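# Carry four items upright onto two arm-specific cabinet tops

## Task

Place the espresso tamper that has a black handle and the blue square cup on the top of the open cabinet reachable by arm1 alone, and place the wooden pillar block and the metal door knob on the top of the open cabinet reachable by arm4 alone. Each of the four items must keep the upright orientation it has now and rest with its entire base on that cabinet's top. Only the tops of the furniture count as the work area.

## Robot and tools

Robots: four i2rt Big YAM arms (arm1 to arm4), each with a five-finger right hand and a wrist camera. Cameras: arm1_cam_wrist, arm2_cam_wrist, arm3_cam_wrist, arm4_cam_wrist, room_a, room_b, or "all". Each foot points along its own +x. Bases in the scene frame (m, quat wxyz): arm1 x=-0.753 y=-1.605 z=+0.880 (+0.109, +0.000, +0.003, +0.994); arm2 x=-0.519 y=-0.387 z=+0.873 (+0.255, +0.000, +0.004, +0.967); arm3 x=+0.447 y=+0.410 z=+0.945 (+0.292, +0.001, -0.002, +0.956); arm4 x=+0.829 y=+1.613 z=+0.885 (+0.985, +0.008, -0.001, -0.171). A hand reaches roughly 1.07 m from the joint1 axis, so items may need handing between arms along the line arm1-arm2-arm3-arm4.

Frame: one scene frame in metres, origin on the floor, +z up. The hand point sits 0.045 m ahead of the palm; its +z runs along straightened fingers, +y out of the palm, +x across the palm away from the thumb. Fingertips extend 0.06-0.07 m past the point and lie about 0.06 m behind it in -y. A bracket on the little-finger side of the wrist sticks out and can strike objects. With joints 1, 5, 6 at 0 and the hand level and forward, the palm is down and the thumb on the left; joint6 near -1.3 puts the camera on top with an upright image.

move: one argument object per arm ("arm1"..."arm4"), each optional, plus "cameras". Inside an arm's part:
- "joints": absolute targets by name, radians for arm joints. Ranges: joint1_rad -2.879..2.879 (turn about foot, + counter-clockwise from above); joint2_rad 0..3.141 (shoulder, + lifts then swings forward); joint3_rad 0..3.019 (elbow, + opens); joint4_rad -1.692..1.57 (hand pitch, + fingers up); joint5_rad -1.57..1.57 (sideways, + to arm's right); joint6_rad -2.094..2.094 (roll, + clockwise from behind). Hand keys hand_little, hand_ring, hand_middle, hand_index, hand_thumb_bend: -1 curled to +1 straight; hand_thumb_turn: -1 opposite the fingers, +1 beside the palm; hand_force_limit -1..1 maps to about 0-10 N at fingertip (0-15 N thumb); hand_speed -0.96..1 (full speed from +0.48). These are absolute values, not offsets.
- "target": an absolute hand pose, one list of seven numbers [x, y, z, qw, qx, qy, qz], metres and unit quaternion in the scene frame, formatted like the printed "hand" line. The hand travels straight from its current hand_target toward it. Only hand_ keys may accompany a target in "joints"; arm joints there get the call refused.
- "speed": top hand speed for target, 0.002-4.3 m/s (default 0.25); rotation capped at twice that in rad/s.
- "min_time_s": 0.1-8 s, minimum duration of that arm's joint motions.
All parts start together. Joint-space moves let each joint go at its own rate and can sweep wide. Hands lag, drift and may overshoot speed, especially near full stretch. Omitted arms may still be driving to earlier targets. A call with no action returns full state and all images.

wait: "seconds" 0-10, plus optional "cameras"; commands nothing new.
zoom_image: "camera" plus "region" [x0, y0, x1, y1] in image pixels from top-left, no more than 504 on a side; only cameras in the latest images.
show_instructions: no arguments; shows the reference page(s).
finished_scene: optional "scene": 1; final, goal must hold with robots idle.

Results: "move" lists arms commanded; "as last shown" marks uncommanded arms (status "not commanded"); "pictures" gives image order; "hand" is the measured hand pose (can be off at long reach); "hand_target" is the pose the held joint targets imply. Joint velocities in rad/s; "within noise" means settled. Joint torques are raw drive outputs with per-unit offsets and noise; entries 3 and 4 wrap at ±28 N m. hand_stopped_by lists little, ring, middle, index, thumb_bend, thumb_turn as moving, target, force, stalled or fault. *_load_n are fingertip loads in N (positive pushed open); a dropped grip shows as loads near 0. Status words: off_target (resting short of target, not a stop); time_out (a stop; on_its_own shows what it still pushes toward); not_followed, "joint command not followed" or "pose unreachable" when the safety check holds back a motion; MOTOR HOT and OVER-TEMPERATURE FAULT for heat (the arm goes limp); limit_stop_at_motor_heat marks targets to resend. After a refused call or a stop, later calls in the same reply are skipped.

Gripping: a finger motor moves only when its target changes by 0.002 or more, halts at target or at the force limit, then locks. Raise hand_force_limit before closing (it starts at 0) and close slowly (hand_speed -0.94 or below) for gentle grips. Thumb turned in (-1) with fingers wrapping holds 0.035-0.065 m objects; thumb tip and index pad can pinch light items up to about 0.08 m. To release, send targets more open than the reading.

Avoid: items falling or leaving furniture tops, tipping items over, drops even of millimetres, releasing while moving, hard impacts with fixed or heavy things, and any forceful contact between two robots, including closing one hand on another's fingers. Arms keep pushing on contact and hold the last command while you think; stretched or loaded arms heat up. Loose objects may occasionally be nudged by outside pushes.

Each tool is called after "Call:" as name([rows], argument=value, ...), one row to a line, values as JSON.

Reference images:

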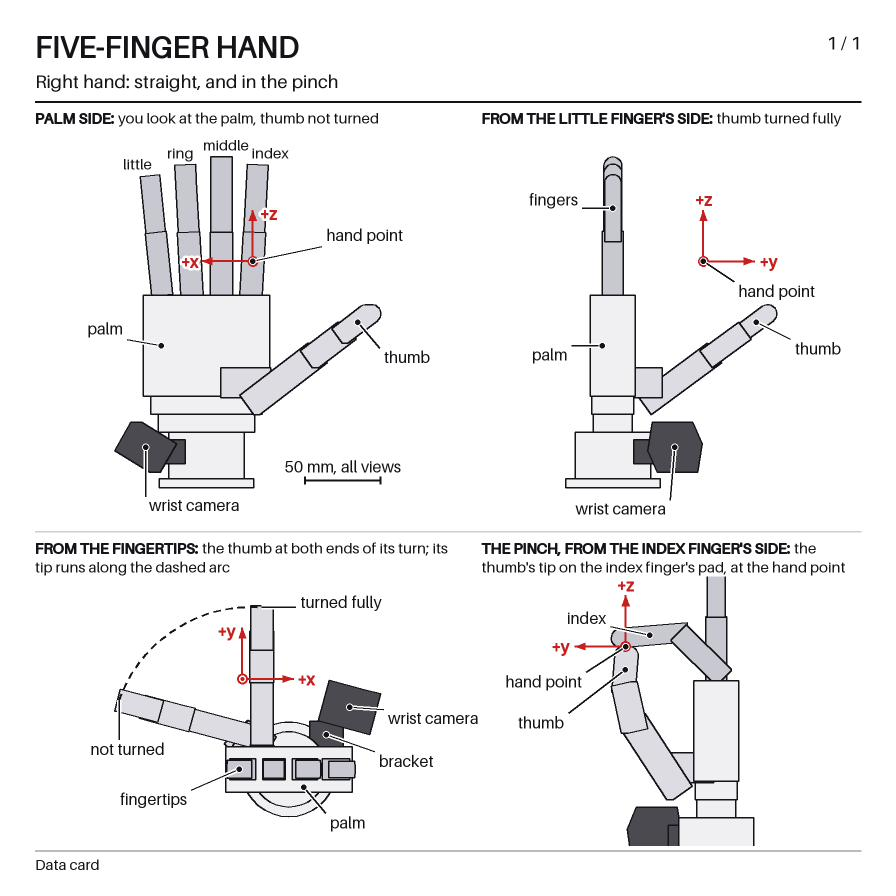

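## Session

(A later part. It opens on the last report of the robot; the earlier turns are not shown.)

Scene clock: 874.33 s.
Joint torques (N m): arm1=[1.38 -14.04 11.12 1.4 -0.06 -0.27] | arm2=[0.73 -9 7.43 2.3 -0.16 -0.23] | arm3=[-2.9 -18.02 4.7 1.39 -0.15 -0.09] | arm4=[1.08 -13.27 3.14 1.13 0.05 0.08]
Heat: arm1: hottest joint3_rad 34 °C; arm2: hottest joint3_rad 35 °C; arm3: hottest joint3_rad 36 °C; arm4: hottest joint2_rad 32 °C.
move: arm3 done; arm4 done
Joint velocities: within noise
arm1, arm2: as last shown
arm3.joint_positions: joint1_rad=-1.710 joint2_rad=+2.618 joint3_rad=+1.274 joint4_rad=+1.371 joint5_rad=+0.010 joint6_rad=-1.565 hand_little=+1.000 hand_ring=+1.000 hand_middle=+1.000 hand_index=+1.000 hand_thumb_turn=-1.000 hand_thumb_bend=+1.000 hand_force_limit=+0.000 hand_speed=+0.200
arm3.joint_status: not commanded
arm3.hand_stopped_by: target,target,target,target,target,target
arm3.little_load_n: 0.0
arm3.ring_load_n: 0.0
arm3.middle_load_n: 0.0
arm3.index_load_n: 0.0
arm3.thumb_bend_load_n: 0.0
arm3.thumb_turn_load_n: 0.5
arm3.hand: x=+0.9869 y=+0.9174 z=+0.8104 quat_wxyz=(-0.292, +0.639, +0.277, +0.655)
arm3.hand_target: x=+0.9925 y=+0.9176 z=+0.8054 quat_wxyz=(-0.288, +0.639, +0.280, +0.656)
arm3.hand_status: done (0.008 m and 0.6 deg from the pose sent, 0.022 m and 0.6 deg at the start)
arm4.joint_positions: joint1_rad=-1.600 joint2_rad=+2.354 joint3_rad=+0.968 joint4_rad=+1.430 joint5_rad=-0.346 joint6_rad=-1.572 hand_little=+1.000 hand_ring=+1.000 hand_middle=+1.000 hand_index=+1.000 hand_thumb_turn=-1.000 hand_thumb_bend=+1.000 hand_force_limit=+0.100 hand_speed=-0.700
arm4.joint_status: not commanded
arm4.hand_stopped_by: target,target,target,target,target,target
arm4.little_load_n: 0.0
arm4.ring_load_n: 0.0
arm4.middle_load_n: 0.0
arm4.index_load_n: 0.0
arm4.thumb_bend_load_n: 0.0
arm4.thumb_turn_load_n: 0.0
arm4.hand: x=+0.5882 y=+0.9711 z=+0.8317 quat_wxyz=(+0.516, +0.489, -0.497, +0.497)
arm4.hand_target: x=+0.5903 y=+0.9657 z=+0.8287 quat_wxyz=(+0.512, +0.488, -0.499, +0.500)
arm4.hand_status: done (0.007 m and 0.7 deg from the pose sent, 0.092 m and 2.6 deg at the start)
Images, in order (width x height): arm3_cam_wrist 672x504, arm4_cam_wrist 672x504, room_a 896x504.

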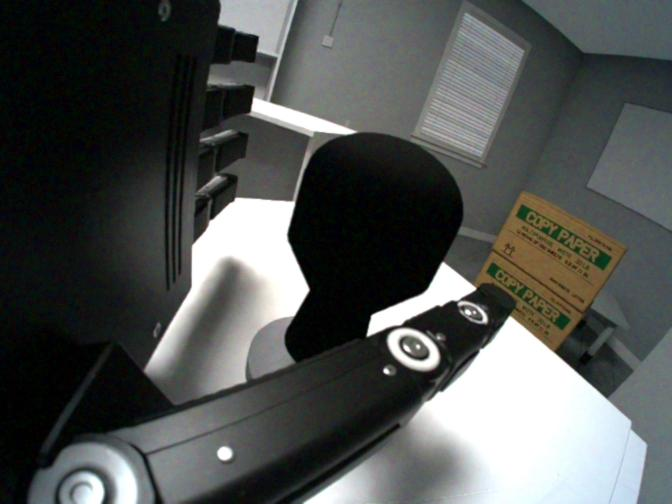

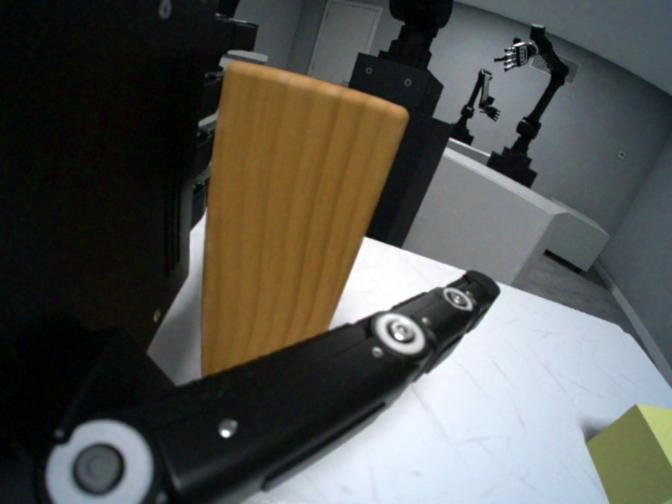

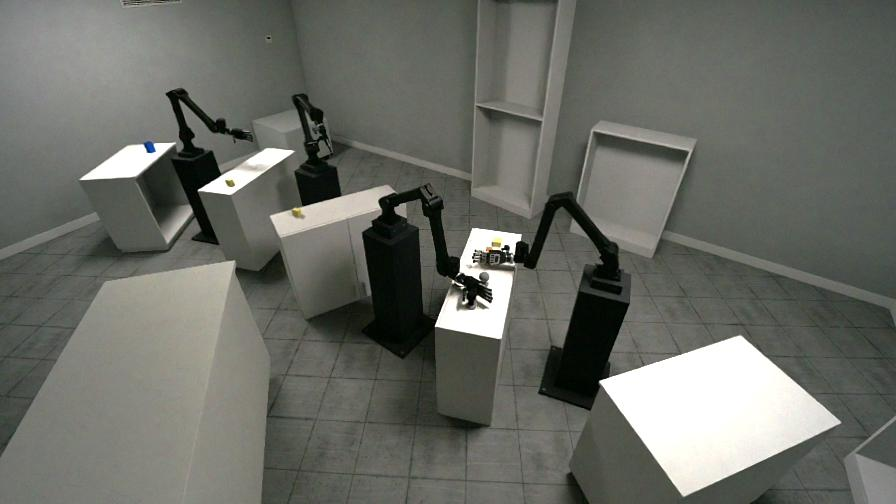

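Call:
move(arm3={"target":[1.0,0.913,0.804,-0.2873,0.6392,0.2799,0.6561],"speed":0.06}, arm4={"joints":{"hand_force_limit":-0.3,"hand_speed":-0.9,"hand_index":-0.7,"hand_middle":-0.7,"hand_ring":-0.7,"hand_little":-0.6,"hand_thumb_bend":-0.4}}, cameras=["arm3_cam_wrist","arm4_cam_wrist"])

Scene clock: 886.70 s.
Joint torques (N m): arm1=[1.08 -14.8 11.08 1.29 0 -0.28] | arm2=[0.79 -9 7.43 2.29 -0.17 -0.23] | arm3=[-2.78 -18.08 4.66 1.37 -0.15 -0.1] | arm4=[1.03 -13.27 3.15 1.13 0.01 0.06]
Heat: arm1: hottest joint3_rad 35 °C; arm2: hottest joint3_rad 35 °C; arm3: hottest joint3_rad 36 °C; arm4: hottest joint2_rad 33 °C.
move: arm3 off_target; arm4 off_target
Joint velocities: within noise
arm1, arm2: as last shown
arm1.thumb_turn_load_n: 0.5
arm3.joint_positions: joint1_rad=-1.710 joint2_rad=+2.621 joint3_rad=+1.280 joint4_rad=+1.371 joint5_rad=-0.003 joint6_rad=-1.565 hand_little=+1.000 hand_ring=+1.000 hand_middle=+1.000 hand_index=+1.000 hand_thumb_turn=-1.000 hand_thumb_bend=+1.000 hand_force_limit=+0.000 hand_speed=+0.200
arm3.joint_status: not commanded
arm3.hand_stopped_by: target,target,target,target,target,target
arm3.little_load_n: 0.0
arm3.ring_load_n: 0.0
arm3.middle_load_n: 0.0
arm3.index_load_n: 0.0
arm3.thumb_bend_load_n: 0.0
arm3.thumb_turn_load_n: 0.5
arm3.hand: x=+0.9866 y=+0.9210 z=+0.8104 quat_wxyz=(-0.297, +0.636, +0.281, +0.654)
arm3.hand_target: x=+0.9935 y=+0.9194 z=+0.8042 quat_wxyz=(-0.291, +0.638, +0.283, +0.654)
arm3.hand_status: off_target (0.017 m and 1.2 deg from the pose sent, 0.015 m and 0.6 deg at the start)
arm4.joint_positions: joint1_rad=-1.601 joint2_rad=+2.354 joint3_rad=+0.968 joint4_rad=+1.430 joint5_rad=-0.336 joint6_rad=-1.572 hand_little=-0.536 hand_ring=-0.461 hand_middle=-0.312 hand_index=-0.405 hand_thumb_turn=-1.000 hand_thumb_bend=+0.304 hand_force_limit=-0.300 hand_speed=-0.900
arm4.joint_status: hand_little off_target (ended at -0.536, target -0.600); hand_ring off_target (ended at -0.461, target -0.700); hand_middle off_target (ended at -0.312, target -0.700); hand_index off_target (ended at -0.405, target -0.700); hand_thumb_bend off_target (ended at +0.304, target -0.400); the others done
arm4.hand_stopped_by: force,force,force,force,force,target
arm4.little_load_n: 3.5
arm4.ring_load_n: 0.0
arm4.middle_load_n: 3.5
arm4.index_load_n: 3.5
arm4.thumb_bend_load_n: 6.5
arm4.thumb_turn_load_n: 1.0
arm4.hand: x=+0.5854 y=+0.9721 z=+0.8317 quat_wxyz=(+0.519, +0.487, -0.499, +0.495)
arm4.hand_target: x=+0.5877 y=+0.9666 z=+0.8287 quat_wxyz=(+0.515, +0.486, -0.501, +0.498)
arm4.hand_status: not commanded
Images, in order (width x height): arm3_cam_wrist 672x504, arm4_cam_wrist 672x504.

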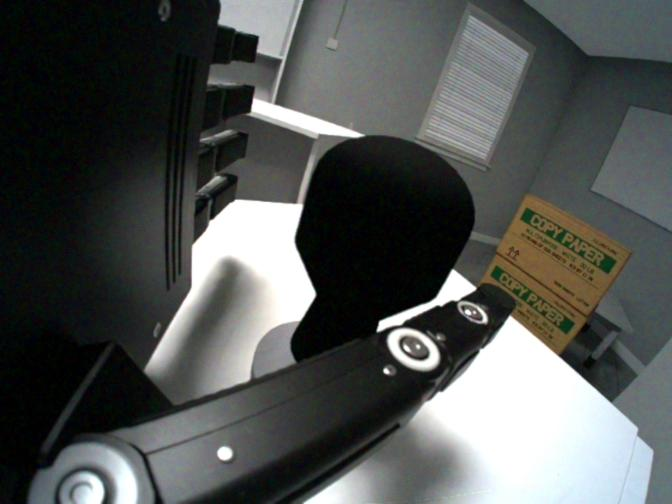

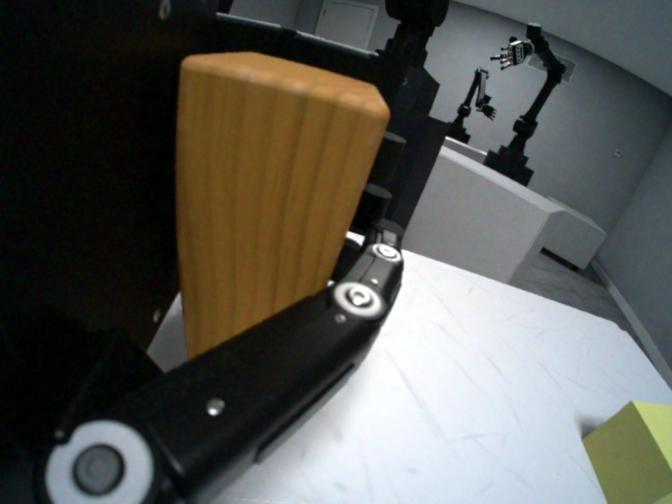

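Call:
move(arm3={"joints":{"joint1_rad":-1.742},"min_time_s":1.5}, arm4={"target":[0.60,1.0,0.93,0.5131,0.4869,-0.4998,0.4998],"speed":0.08}, cameras=["arm3_cam_wrist","arm4_cam_wrist","room_a"])

Scene clock: 897.40 s.
Joint torques (N m): arm1=[1.38 -14.21 10.92 1.63 -0.07 -0.29] | arm2=[0.79 -9 7.43 2.3 -0.16 -0.23] | arm3=[-2.61 -18.02 4.57 1.42 -0.15 -0.1] | arm4=[0.85 -13.86 3 1.28 -0.14 0.07]
Heat: arm1: hottest joint3_rad 35 °C; arm2: hottest joint3_rad 35 °C; arm3: hottest joint3_rad 36 °C; arm4: hottest joint2_rad 34 °C.
move: arm3 done; arm4 off_target
Joint velocities: within noise
arm1, arm2: as last shown
arm1.thumb_turn_load_n: 0.0
arm3.joint_positions: joint1_rad=-1.738 joint2_rad=+2.621 joint3_rad=+1.280 joint4_rad=+1.371 joint5_rad=-0.003 joint6_rad=-1.565 hand_little=+1.000 hand_ring=+1.000 hand_middle=+1.000 hand_index=+1.000 hand_thumb_turn=-1.000 hand_thumb_bend=+1.000 hand_force_limit=+0.000 hand_speed=+0.200
arm3.joint_status: all done
arm3.hand_stopped_by: target,target,target,target,target,target
arm3.little_load_n: 0.0
arm3.ring_load_n: 0.0
arm3.middle_load_n: 0.0
arm3.index_load_n: 0.0
arm3.thumb_bend_load_n: 0.0
arm3.thumb_turn_load_n: 0.0
arm3.hand: x=+1.0005 y=+0.9060 z=+0.8103 quat_wxyz=(-0.288, +0.640, +0.273, +0.658)
arm3.hand_target: x=+1.0073 y=+0.9041 z=+0.8042 quat_wxyz=(-0.282, +0.642, +0.275, +0.658)
arm3.hand_status: not commanded
arm4.joint_positions: joint1_rad=-1.601 joint2_rad=+2.064 joint3_rad=+0.792 joint4_rad=+1.298 joint5_rad=-0.343 joint6_rad=-1.572 hand_little=-0.536 hand_ring=-0.461 hand_middle=-0.312 hand_index=-0.405 hand_thumb_turn=-1.000 hand_thumb_bend=+0.304 hand_force_limit=-0.300 hand_speed=-0.900
arm4.joint_status: not commanded
arm4.hand_stopped_by: force,force,force,force,force,target
arm4.little_load_n: 3.0
arm4.ring_load_n: 0.0
arm4.middle_load_n: 3.5
arm4.index_load_n: 3.5
arm4.thumb_bend_load_n: 6.0
arm4.thumb_turn_load_n: 1.0
arm4.hand: x=+0.5988 y=+1.0026 z=+0.9185 quat_wxyz=(+0.512, +0.491, -0.504, +0.493)
arm4.hand_target: x=+0.6000 y=+0.9994 z=+0.9303 quat_wxyz=(+0.513, +0.487, -0.499, +0.500)
arm4.hand_status: off_target (0.012 m and 1.0 deg from the pose sent, 0.103 m and 0.9 deg at the start)
Images, in order (width x height): arm3_cam_wrist 672x504, arm4_cam_wrist 672x504, room_a 896x504.

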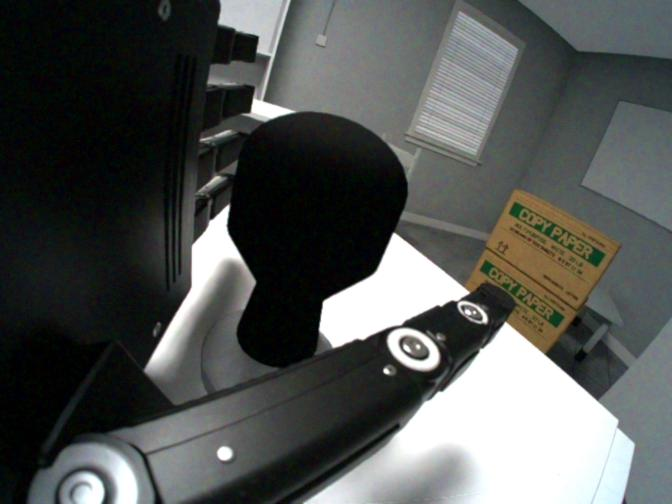

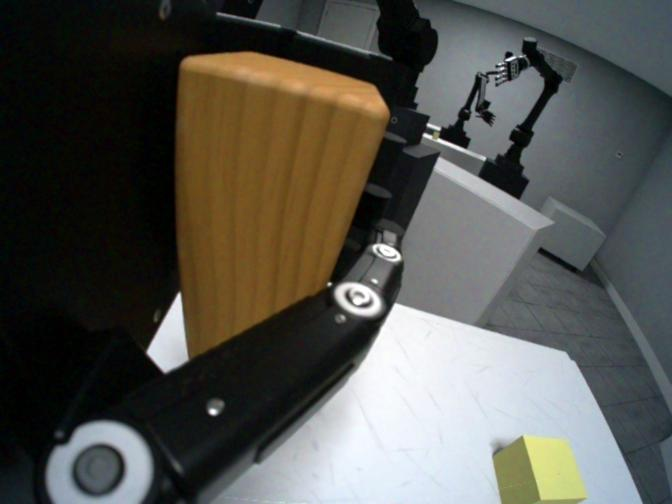

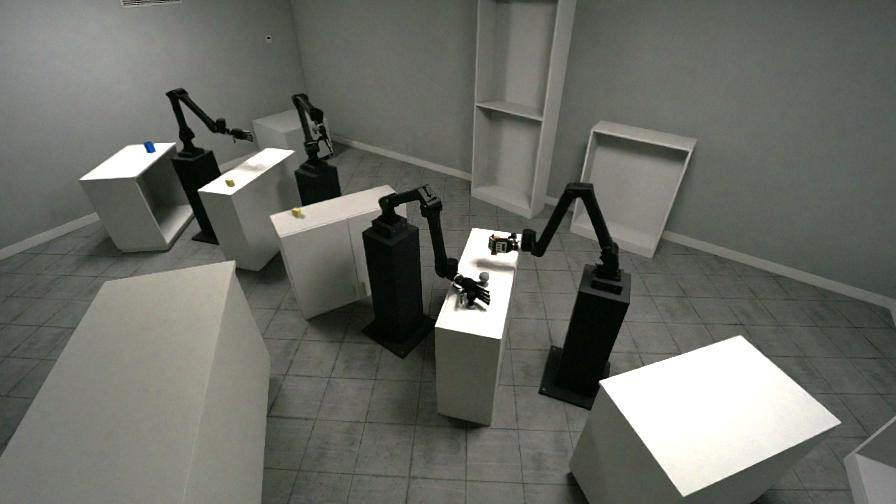

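Call:
move(arm3={"joints":{"hand_force_limit":-0.3,"hand_speed":-0.9,"hand_index":-0.6,"hand_middle":-0.6,"hand_ring":-0.6,"hand_little":-0.6,"hand_thumb_bend":-0.3}}, arm4={"target":[0.66,1.17,1.12,0.5131,0.4869,-0.4998,0.4998],"speed":0.15})

Call:
move(arm3={"joints":{"hand_force_limit":0.1,"hand_speed":-0.9,"hand_index":-0.65,"hand_middle":-0.5,"hand_ring":-0.5,"hand_thumb_bend":0.0}}, cameras=["arm3_cam_wrist","arm4_cam_wrist","room_a"])

Scene clock: 920.70 s.
Joint torques (N m): arm1=[1.67 -14.74 10.99 1.43 0 -0.28] | arm2=[0.79 -9 7.45 2.3 -0.17 -0.23] | arm3=[-2.9 -18.43 4.51 1.4 -0.13 -0.08] | arm4=[0.15 -4.19 7.12 1.26 -0.13 0.07]
Heat: arm1: hottest joint3_rad 36 °C; arm2: hottest joint3_rad 35 °C; arm3: hottest joint3_rad 36 °C; arm4: hottest joint2_rad 34 °C.
move: arm3 off_target; arm4 off_target
Joint velocities: within noise
arm1, arm2: as last shown
arm1.middle_load_n: -0.5
arm3.joint_positions: joint1_rad=-1.745 joint2_rad=+2.623 joint3_rad=+1.281 joint4_rad=+1.368 joint5_rad=-0.011 joint6_rad=-1.570 hand_little=-0.600 hand_ring=-0.191 hand_middle=-0.172 hand_index=-0.600 hand_thumb_turn=-1.000 hand_thumb_bend=+0.398 hand_force_limit=-0.300 hand_speed=-0.900
arm3.joint_status: hand_ring off_target (ended at -0.191, target -0.600); hand_middle off_target (ended at -0.172, target -0.600); hand_thumb_bend off_target (ended at +0.398, target -0.300); the others done
arm3.hand_stopped_by: target,force,force,target,force,target
arm3.little_load_n: 0.0
arm3.ring_load_n: 0.0
arm3.middle_load_n: 0.5
arm3.index_load_n: 0.0
arm3.thumb_bend_load_n: 0.0
arm3.thumb_turn_load_n: 0.0
arm3.hand: x=+1.0037 y=+0.9030 z=+0.8092 quat_wxyz=(-0.286, +0.640, +0.275, +0.658)
arm3.hand_target: x=+1.0098 y=+0.9017 z=+0.8040 quat_wxyz=(-0.282, +0.642, +0.275, +0.658)
arm3.hand_status: not commanded
arm4.joint_positions: joint1_rad=-1.601 joint2_rad=+1.042 joint3_rad=+0.384 joint4_rad=+0.694 joint5_rad=-0.370 joint6_rad=-1.570 hand_little=-0.536 hand_ring=-0.461 hand_middle=-0.312 hand_index=-0.405 hand_thumb_turn=-1.000 hand_thumb_bend=+0.304 hand_force_limit=-0.300 hand_speed=-0.900
arm4.joint_status: not commanded
arm4.hand_stopped_by: force,force,force,force,force,target
arm4.little_load_n: 3.0
arm4.ring_load_n: 0.0
arm4.middle_load_n: 3.5
arm4.index_load_n: 3.5
arm4.thumb_bend_load_n: 6.5
arm4.thumb_turn_load_n: 1.0
arm4.hand: x=+0.6694 y=+1.1671 z=+1.1149 quat_wxyz=(+0.507, +0.496, -0.494, +0.502)
arm4.hand_target: x=+0.6666 y=+1.1656 z=+1.1193 quat_wxyz=(+0.508, +0.492, -0.496, +0.505)
arm4.hand_status: off_target (0.011 m and 1.4 deg from the pose sent, 0.269 m and 1.0 deg at the start)
pictures: none

Scene clock: 922.30 s.
Joint torques (N m): arm1=[1.44 -14.97 11.1 1.29 0.02 -0.27] | arm2=[0.73 -9 7.43 2.3 -0.16 -0.23] | arm3=[-2.84 -18.08 4.51 1.36 -0.12 -0.06] | arm4=[0.03 -4.31 7.12 1.28 -0.13 0.08]
Heat: arm1: hottest joint3_rad 36 °C; arm2: hottest joint3_rad 35 °C; arm3: hottest joint3_rad 36 °C; arm4: hottest joint2_rad 34 °C.
move: arm3 off_target
Joint velocities: within noise
arm1, arm2, arm4: as last shown
arm1.middle_load_n: 0.0
arm1.thumb_turn_load_n: 0.5
arm2.ring_load_n: 0.5
arm3.joint_positions: joint1_rad=-1.745 joint2_rad=+2.623 joint3_rad=+1.281 joint4_rad=+1.368 joint5_rad=-0.008 joint6_rad=-1.570 hand_little=-0.600 hand_ring=-0.499 hand_middle=-0.356 hand_index=-0.649 hand_thumb_turn=-1.000 hand_thumb_bend=+0.317 hand_force_limit=+0.100 hand_speed=-0.900
arm3.joint_status: hand_middle off_target (ended at -0.356, target -0.500); hand_thumb_bend off_target (ended at +0.317, target +0.000); the others done
arm3.hand_stopped_by: target,target,force,target,force,target
arm3.little_load_n: 0.0
arm3.ring_load_n: 5.5
arm3.middle_load_n: 5.5
arm3.index_load_n: 3.0
arm3.thumb_bend_load_n: 9.0
arm3.thumb_turn_load_n: 0.5
arm3.hand: x=+1.0040 y=+0.9025 z=+0.8092 quat_wxyz=(-0.285, +0.641, +0.274, +0.658)
arm3.hand_target: x=+1.0102 y=+0.9012 z=+0.8041 quat_wxyz=(-0.281, +0.642, +0.274, +0.659)
arm3.hand_status: not commanded
arm4.little_load_n: 2.5
arm4.index_load_n: 4.0
Images, in order (width x height): arm3_cam_wrist 672x504, arm4_cam_wrist 672x504, room_a 896x504.

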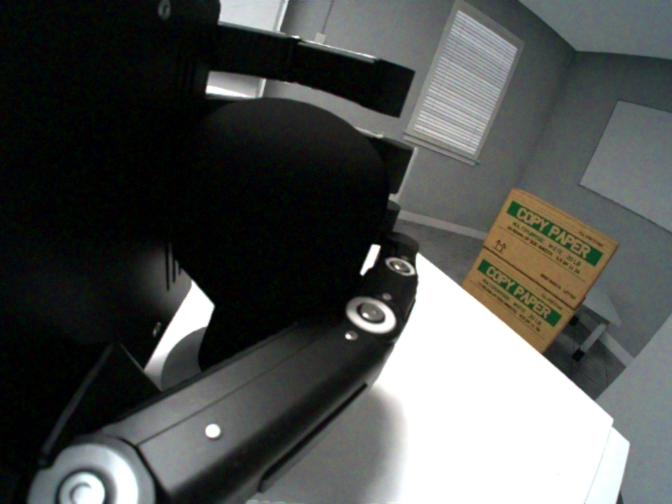

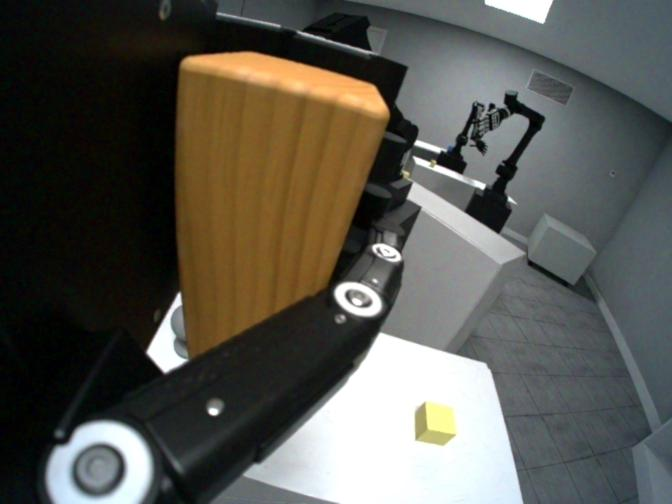

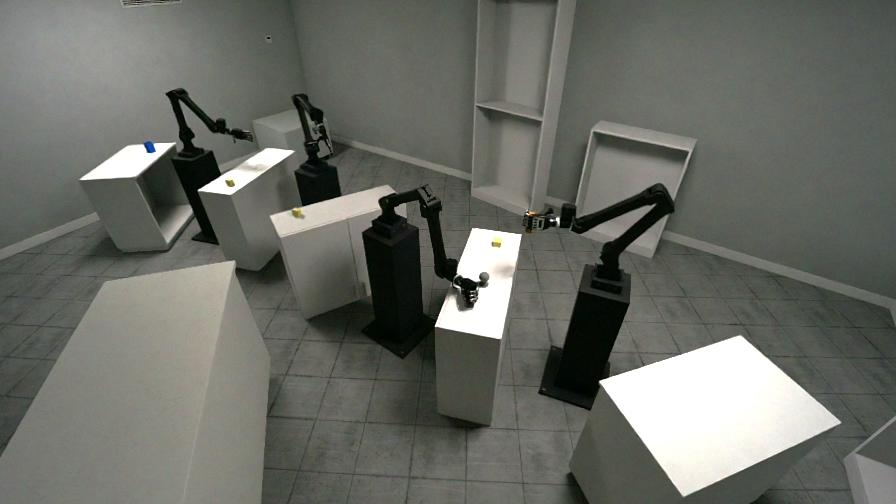

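Call:
zoom_image(camera="arm3_cam_wrist", region=[120, 60, 450, 400])

Call:
zoom_image(camera="room_a", region=[430, 240, 530, 320])

Scaled by 1.482 from the camera's image (finer frame: 960x720).

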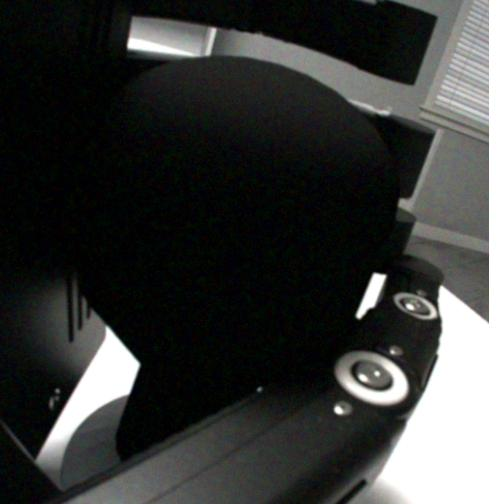

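Scaled by 5.040 from the camera's image (finer frame: 1280x720).

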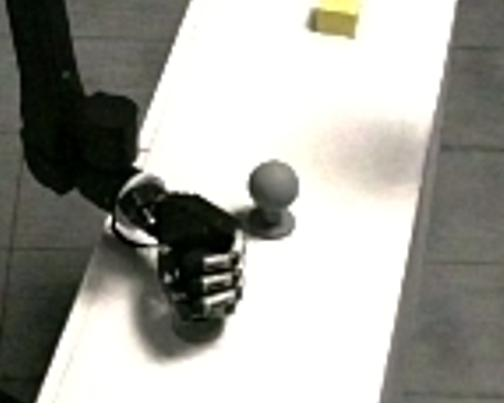

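Call:
move(arm3={"target":[1.008,0.905,0.87,-0.2843,0.641,0.277,0.658],"speed":0.06}, arm4={"joints":{"joint1_rad":0.4,"joint5_rad":-0.1},"min_time_s":6}, cameras=["arm3_cam_wrist","arm4_cam_wrist","room_a","room_b"])

Call:
zoom_image(camera="room_a", region=[430, 240, 530, 320])

Scene clock: 937.73 s.
Joint torques (N m): arm1=[1.03 -14.51 11.07 1.39 -0.05 -0.26] | arm2=[0.73 -9 7.43 2.3 -0.16 -0.23] | arm3=[-2.84 -22.42 3.97 1.96 -0.13 -0.08] | arm4=[1.03 -4.07 7.25 1.29 0.03 0.08]
Heat: arm1: hottest joint3_rad 37 °C; arm2: hottest joint3_rad 35 °C; arm3: hottest joint3_rad 36 °C; arm4: hottest joint2_rad 33 °C.
move: arm3 off_target; arm4 done
Joint velocities: within noise
arm1, arm2: as last shown
arm1.thumb_turn_load_n: 0.0
arm2.ring_load_n: 0.0
arm2.middle_load_n: -0.5
arm3.joint_positions: joint1_rad=-1.745 joint2_rad=+2.511 joint3_rad=+1.199 joint4_rad=+1.284 joint5_rad=-0.009 joint6_rad=-1.570 hand_little=-0.600 hand_ring=-0.499 hand_middle=-0.356 hand_index=-0.649 hand_thumb_turn=-1.000 hand_thumb_bend=+0.317 hand_force_limit=+0.100 hand_speed=-0.900
arm3.joint_status: not commanded
arm3.hand_stopped_by: target,target,force,target,force,target
arm3.little_load_n: 0.0
arm3.ring_load_n: 4.0
arm3.middle_load_n: 5.5
arm3.index_load_n: 3.0
arm3.thumb_bend_load_n: 8.5
arm3.thumb_turn_load_n: 1.5
arm3.hand: x=+0.9986 y=+0.8972 z=+0.8367 quat_wxyz=(-0.278, +0.659, +0.282, +0.640)
arm3.hand_target: x=+1.0082 y=+0.9045 z=+0.8689 quat_wxyz=(-0.283, +0.641, +0.276, +0.657)
arm3.hand_status: off_target (0.035 m and 3.0 deg from the pose sent, 0.061 m and 0.4 deg at the start)
arm4.joint_positions: joint1_rad=+0.398 joint2_rad=+1.042 joint3_rad=+0.384 joint4_rad=+0.694 joint5_rad=-0.093 joint6_rad=-1.570 hand_little=-0.536 hand_ring=-0.461 hand_middle=-0.312 hand_index=-0.405 hand_thumb_turn=-1.000 hand_thumb_bend=+0.304 hand_force_limit=-0.300 hand_speed=-0.900
arm4.joint_status: all done
arm4.hand_stopped_by: force,force,force,force,force,target
arm4.little_load_n: 2.5
arm4.ring_load_n: 0.0
arm4.middle_load_n: 4.0
arm4.index_load_n: 4.0
arm4.thumb_bend_load_n: 6.5
arm4.thumb_turn_load_n: 1.0
arm4.hand: x=+1.2952 y=+1.5921 z=+1.1241 quat_wxyz=(-0.057, +0.690, +0.047, +0.720)
arm4.hand_target: x=+1.2974 y=+1.5929 z=+1.1285 quat_wxyz=(-0.060, +0.688, +0.043, +0.722)
arm4.hand_status: not commanded
Images, in order (width x height): arm3_cam_wrist 672x504, arm4_cam_wrist 672x504, room_a 896x504, room_b 896x504.

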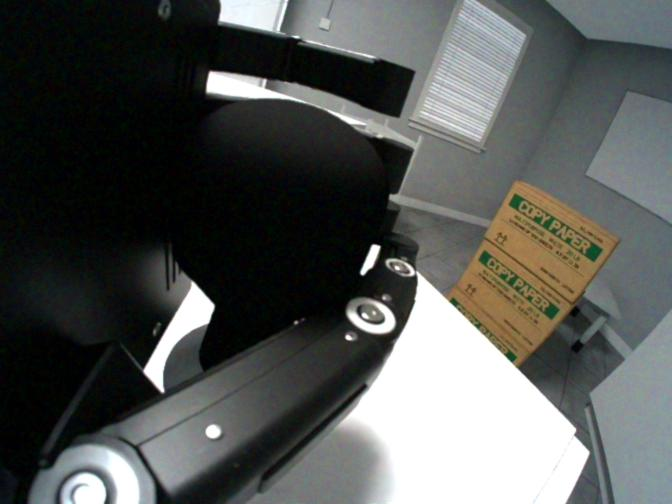

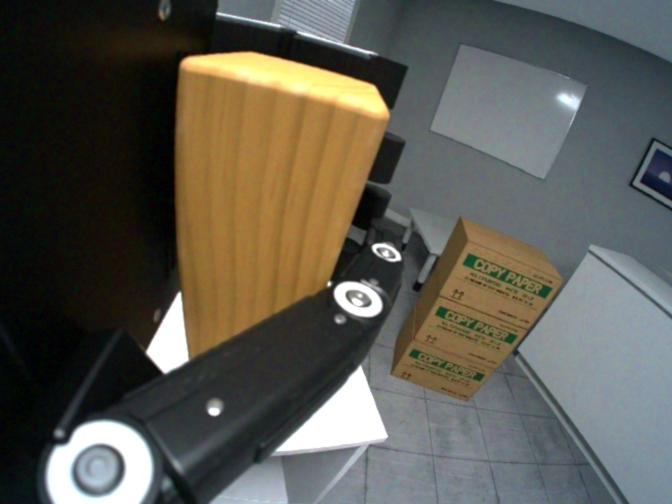

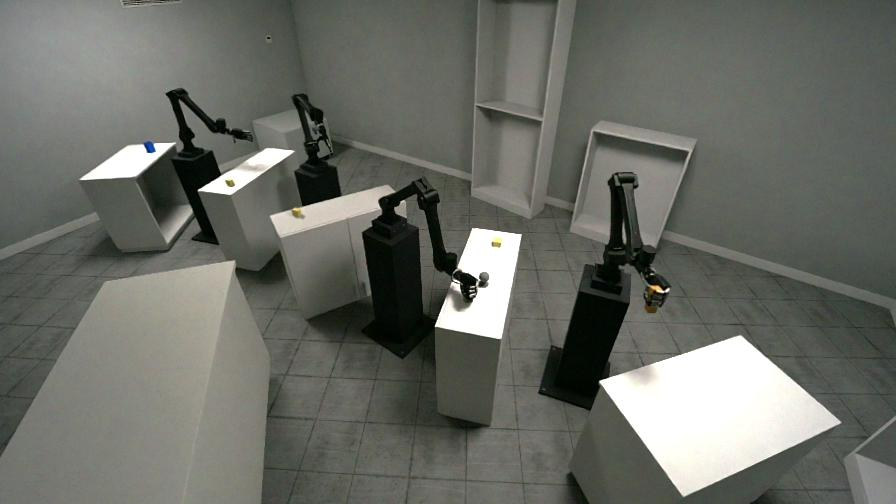

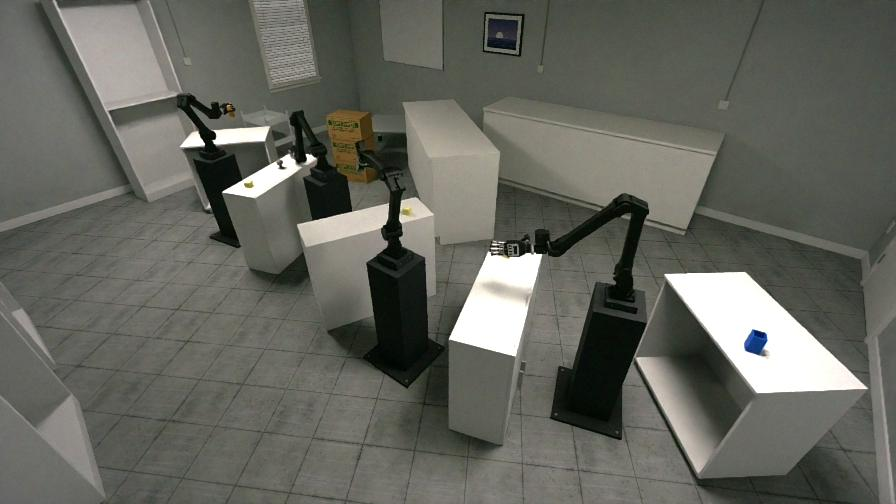

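Scaled by 5.040 from the camera's image (finer frame: 1280x720).

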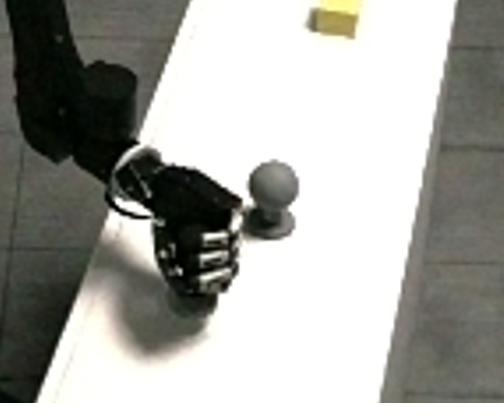

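Call:
move(arm3={"target":[0.90,0.80,1.12,-0.2843,0.641,0.277,0.658],"speed":0.12}, arm4={"target":[1.477,1.718,0.93,-0.09,0.6954,0.0885,0.7076],"speed":0.15}, cameras=["arm4_cam_wrist","room_a"])

Call:
zoom_image(camera="room_a", region=[580, 240, 780, 400])

Scene clock: 950.37 s.
Joint torques (N m): arm1=[1.55 -14.1 11.03 1.65 -0.01 -0.31] | arm2=[0.73 -9 7.43 2.3 -0.17 -0.23] | arm3=[-1.55 -13.92 6.39 1.83 0.15 -0.1] | arm4=[1.2 -12.69 4.82 2.48 0.05 -0.24]
Heat: arm1: hottest joint3_rad 37 °C; arm2: hottest joint3_rad 35 °C; arm3: hottest joint3_rad 37 °C; arm4: hottest joint2_rad 33 °C.
move: arm3 off_target; arm4 off_target
Joint velocities: within noise
arm1.joint_positions: joint1_rad=-1.503 joint2_rad=+1.621 joint3_rad=+0.755 joint4_rad=+0.712 joint5_rad=-0.007 joint6_rad=-1.560 hand_little=+1.000 hand_ring=+1.000 hand_middle=+1.000 hand_index=+1.000 hand_thumb_turn=-1.000 hand_thumb_bend=+1.000 hand_force_limit=-0.300 hand_speed=-0.700
arm1.joint_status: not commanded
arm1.hand_stopped_by: target,target,target,target,target,target
arm1.little_load_n: 0.0
arm1.ring_load_n: 0.0
arm1.middle_load_n: 0.0
arm1.index_load_n: 0.0
arm1.thumb_bend_load_n: 0.0
arm1.thumb_turn_load_n: 0.0
arm1.hand: x=-0.6015 y=-1.0027 z=+1.0187 quat_wxyz=(-0.427, +0.578, +0.495, +0.488)
arm1.hand_target: x=-0.6009 y=-0.9884 z=+1.0517 quat_wxyz=(-0.438, +0.561, +0.488, +0.505)
arm1.hand_status: not commanded
arm2.joint_positions: joint1_rad=-2.006 joint2_rad=+1.184 joint3_rad=+1.134 joint4_rad=-0.502 joint5_rad=+0.004 joint6_rad=-1.283 hand_little=+1.000 hand_ring=+1.000 hand_middle=+1.000 hand_index=+1.000 hand_thumb_turn=-1.000 hand_thumb_bend=+1.000 hand_force_limit=+0.000 hand_speed=+0.200
arm2.joint_status: not commanded
arm2.hand_stopped_by: target,target,target,target,target,target
arm2.little_load_n: 0.0
arm2.ring_load_n: 0.0
arm2.middle_load_n: 0.0
arm2.index_load_n: 0.0
arm2.thumb_bend_load_n: 0.0
arm2.thumb_turn_load_n: 0.0
arm2.hand: x=-0.0600 y=-0.1191 z=+1.1779 quat_wxyz=(-0.209, +0.862, +0.145, +0.438)
arm2.hand_target: x=-0.0555 y=-0.1196 z=+1.1815 quat_wxyz=(-0.209, +0.856, +0.150, +0.447)
arm2.hand_status: not commanded
arm3.joint_positions: joint1_rad=-1.744 joint2_rad=+1.625 joint3_rad=+0.652 joint4_rad=+0.956 joint5_rad=-0.008 joint6_rad=-1.570 hand_little=-0.600 hand_ring=-0.499 hand_middle=-0.356 hand_index=-0.649 hand_thumb_turn=-1.000 hand_thumb_bend=+0.317 hand_force_limit=+0.100 hand_speed=-0.900
arm3.joint_status: not commanded
arm3.hand_stopped_by: target,target,force,target,force,target
arm3.little_load_n: 0.0
arm3.ring_load_n: 4.0
arm3.middle_load_n: 5.5
arm3.index_load_n: 3.0
arm3.thumb_bend_load_n: 8.5
arm3.thumb_turn_load_n: 1.5
arm3.hand: x=+0.9016 y=+0.7961 z=+1.0988 quat_wxyz=(-0.279, +0.655, +0.280, +0.644)
arm3.hand_target: x=+0.9013 y=+0.8024 z=+1.1208 quat_wxyz=(-0.285, +0.640, +0.278, +0.657)
arm3.hand_status: off_target (0.022 m and 2.4 deg from the pose sent, 0.315 m and 3.0 deg at the start)
arm4.joint_positions: joint1_rad=+0.586 joint2_rad=+2.073 joint3_rad=+0.792 joint4_rad=+1.231 joint5_rad=-0.005 joint6_rad=-1.570 hand_little=-0.536 hand_ring=-0.461 hand_middle=-0.312 hand_index=-0.405 hand_thumb_turn=-1.000 hand_thumb_bend=+0.304 hand_force_limit=-0.300 hand_speed=-0.900
arm4.joint_status: not commanded
arm4.hand_stopped_by: force,force,force,force,force,target
arm4.little_load_n: 2.5
arm4.ring_load_n: 0.0
arm4.middle_load_n: 4.0
arm4.index_load_n: 4.0
arm4.thumb_bend_load_n: 6.5
arm4.thumb_turn_load_n: 1.0
arm4.hand: x=+1.4641 y=+1.7083 z=+0.9089 quat_wxyz=(-0.090, +0.717, +0.085, +0.686)
arm4.hand_target: x=+1.4748 y=+1.7131 z=+0.9302 quat_wxyz=(-0.088, +0.696, +0.089, +0.708)
arm4.hand_status: off_target (0.027 m and 3.5 deg from the pose sent, 0.294 m and 6.3 deg at the start)
Images, in order (width x height): arm4_cam_wrist 672x504, room_a 896x504.

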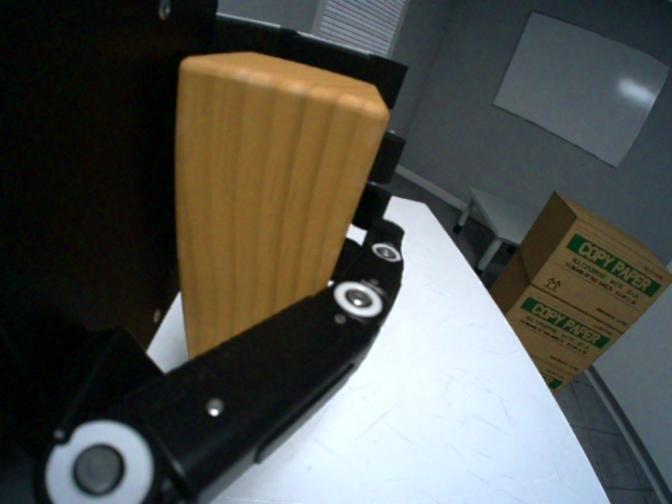

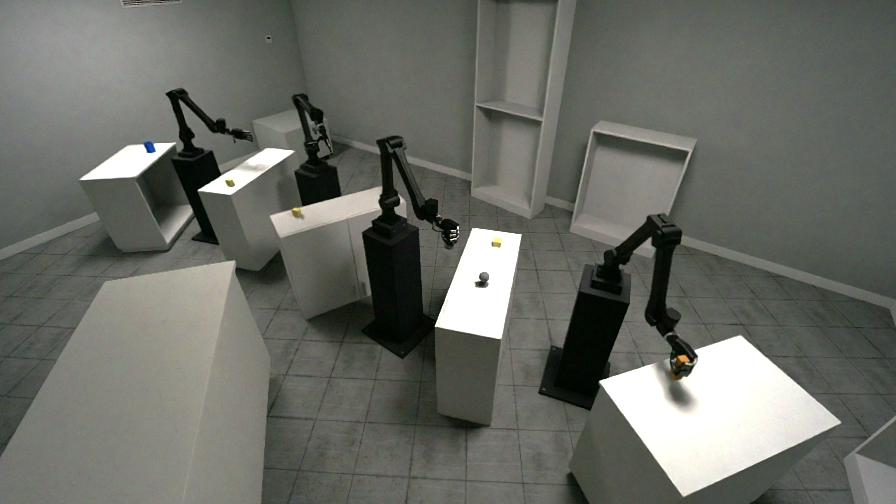

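Scaled by 2.520 from the camera's image (finer frame: 1280x720).

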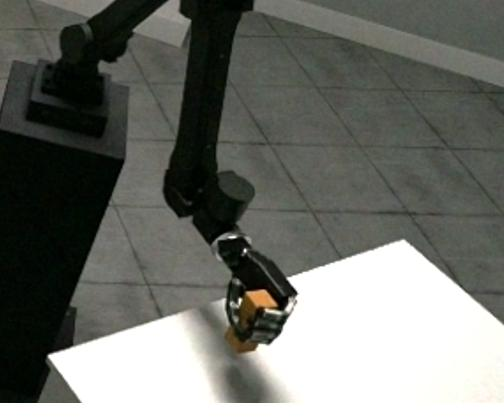

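Call:
move(arm3={"joints":{"joint1_rad":1.5},"min_time_s":7}, arm4={"target":[1.477,1.718,0.873,-0.0919,0.6797,0.0865,0.7225],"speed":0.08}, cameras=["arm4_cam_wrist","arm3_cam_wrist","room_a","room_b"])

Call:
zoom_image(camera="room_a", region=[630, 310, 730, 400])

Scene clock: 963.33 s.
Joint torques (N m): arm1=[1.2 -14.68 10.97 1.35 0.01 -0.28] | arm2=[0.73 -9 7.43 2.3 -0.17 -0.23] | arm3=[-2.78 -14.1 6.34 1.91 0.12 -0.08] | arm4=[1.38 -13.39 3.52 2.45 0.04 -0.2]
Heat: arm1: hottest joint3_rad 37 °C; arm2: hottest joint3_rad 35 °C; arm3: hottest joint3_rad 37 °C; arm4: hottest joint2_rad 33 °C.
move: arm3 done; arm4 off_target
Joint velocities: within noise
arm1, arm2: as last shown
arm2.thumb_turn_load_n: 0.5
arm3.joint_positions: joint1_rad=+1.519 joint2_rad=+1.625 joint3_rad=+0.652 joint4_rad=+0.956 joint5_rad=-0.006 joint6_rad=-1.570 hand_little=-0.600 hand_ring=-0.499 hand_middle=-0.356 hand_index=-0.649 hand_thumb_turn=-1.000 hand_thumb_bend=+0.317 hand_force_limit=+0.100 hand_speed=-0.900
arm3.joint_status: all done
arm3.hand_stopped_by: target,target,force,target,force,target
arm3.little_load_n: 0.0
arm3.ring_load_n: 4.0
arm3.middle_load_n: 5.5
arm3.index_load_n: 3.5
arm3.thumb_bend_load_n: 8.5
arm3.thumb_turn_load_n: 2.0
arm3.hand: x=+0.0437 y=-0.0297 z=+1.0971 quat_wxyz=(-0.626, -0.322, +0.637, -0.314)
arm3.hand_target: x=+0.0376 y=-0.0295 z=+1.1191 quat_wxyz=(-0.642, -0.313, +0.625, -0.316)
arm3.hand_status: not commanded
arm4.joint_positions: joint1_rad=+0.591 joint2_rad=+2.277 joint3_rad=+0.853 joint4_rad=+1.423 joint5_rad=+0.006 joint6_rad=-1.570 hand_little=-0.536 hand_ring=-0.461 hand_middle=-0.312 hand_index=-0.405 hand_thumb_turn=-1.000 hand_thumb_bend=+0.304 hand_force_limit=-0.300 hand_speed=-0.900
arm4.joint_status: not commanded
arm4.hand_stopped_by: force,force,force,force,force,target
arm4.little_load_n: 2.5
arm4.ring_load_n: 0.0
arm4.middle_load_n: 3.5
arm4.index_load_n: 4.0
arm4.thumb_bend_load_n: 6.5
arm4.thumb_turn_load_n: 0.5
arm4.hand: x=+1.4680 y=+1.7109 z=+0.8551 quat_wxyz=(-0.090, +0.700, +0.080, +0.704)
arm4.hand_target: x=+1.4767 y=+1.7165 z=+0.8733 quat_wxyz=(-0.089, +0.680, +0.084, +0.723)
arm4.hand_status: off_target (0.021 m and 3.2 deg from the pose sent, 0.039 m and 5.9 deg at the start)
pictures: arm3_cam_wrist, arm4_cam_wrist, room_a, room_b
Images, in order (width x height): arm3_cam_wrist 672x504, arm4_cam_wrist 672x504, room_a 896x504, room_b 896x504.

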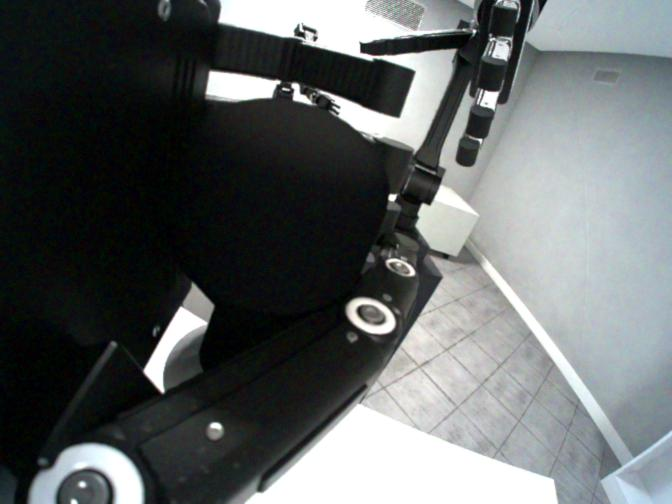

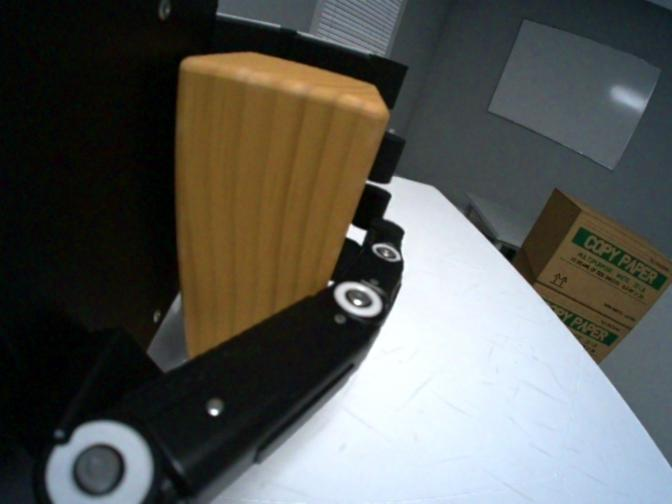

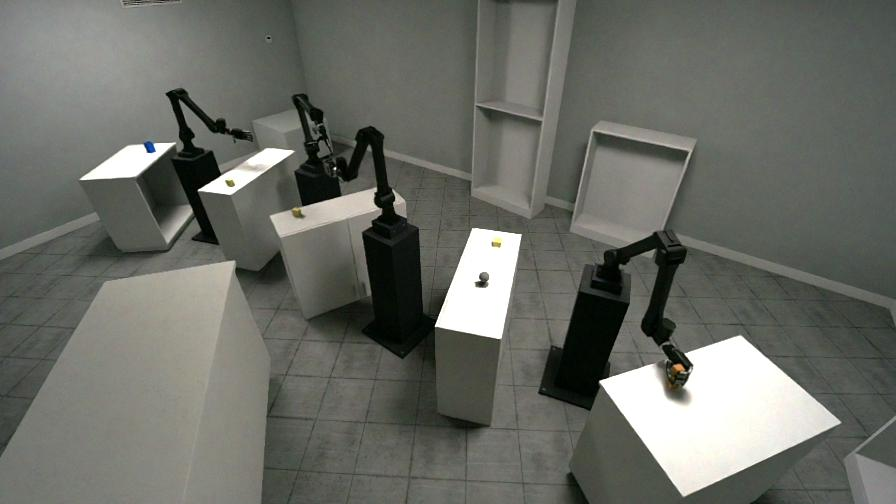

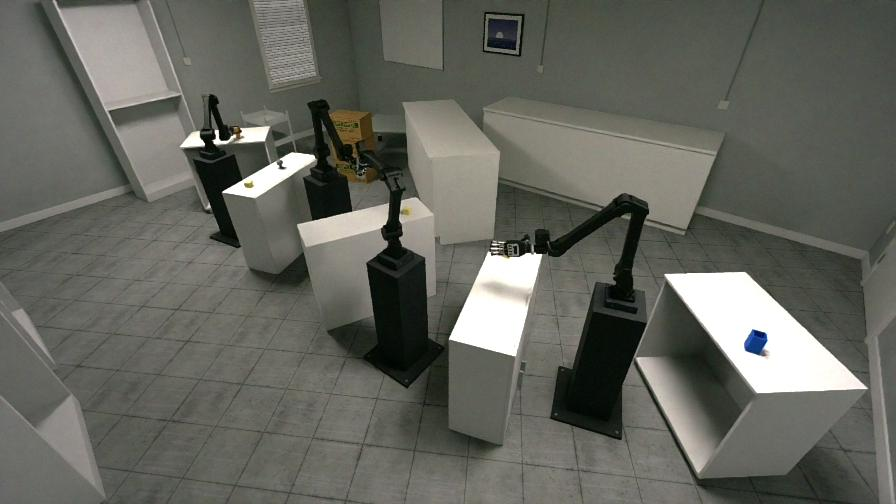

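Scaled by 5.040 from the camera's image (finer frame: 1280x720).

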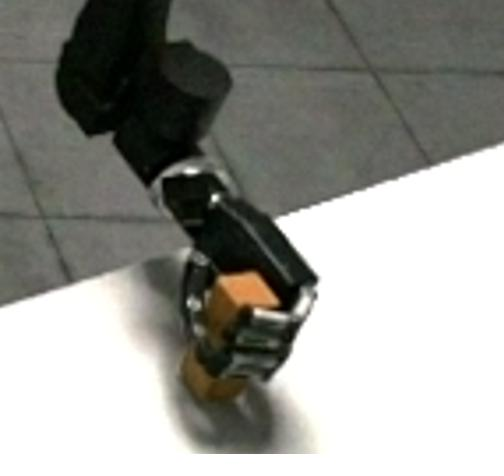

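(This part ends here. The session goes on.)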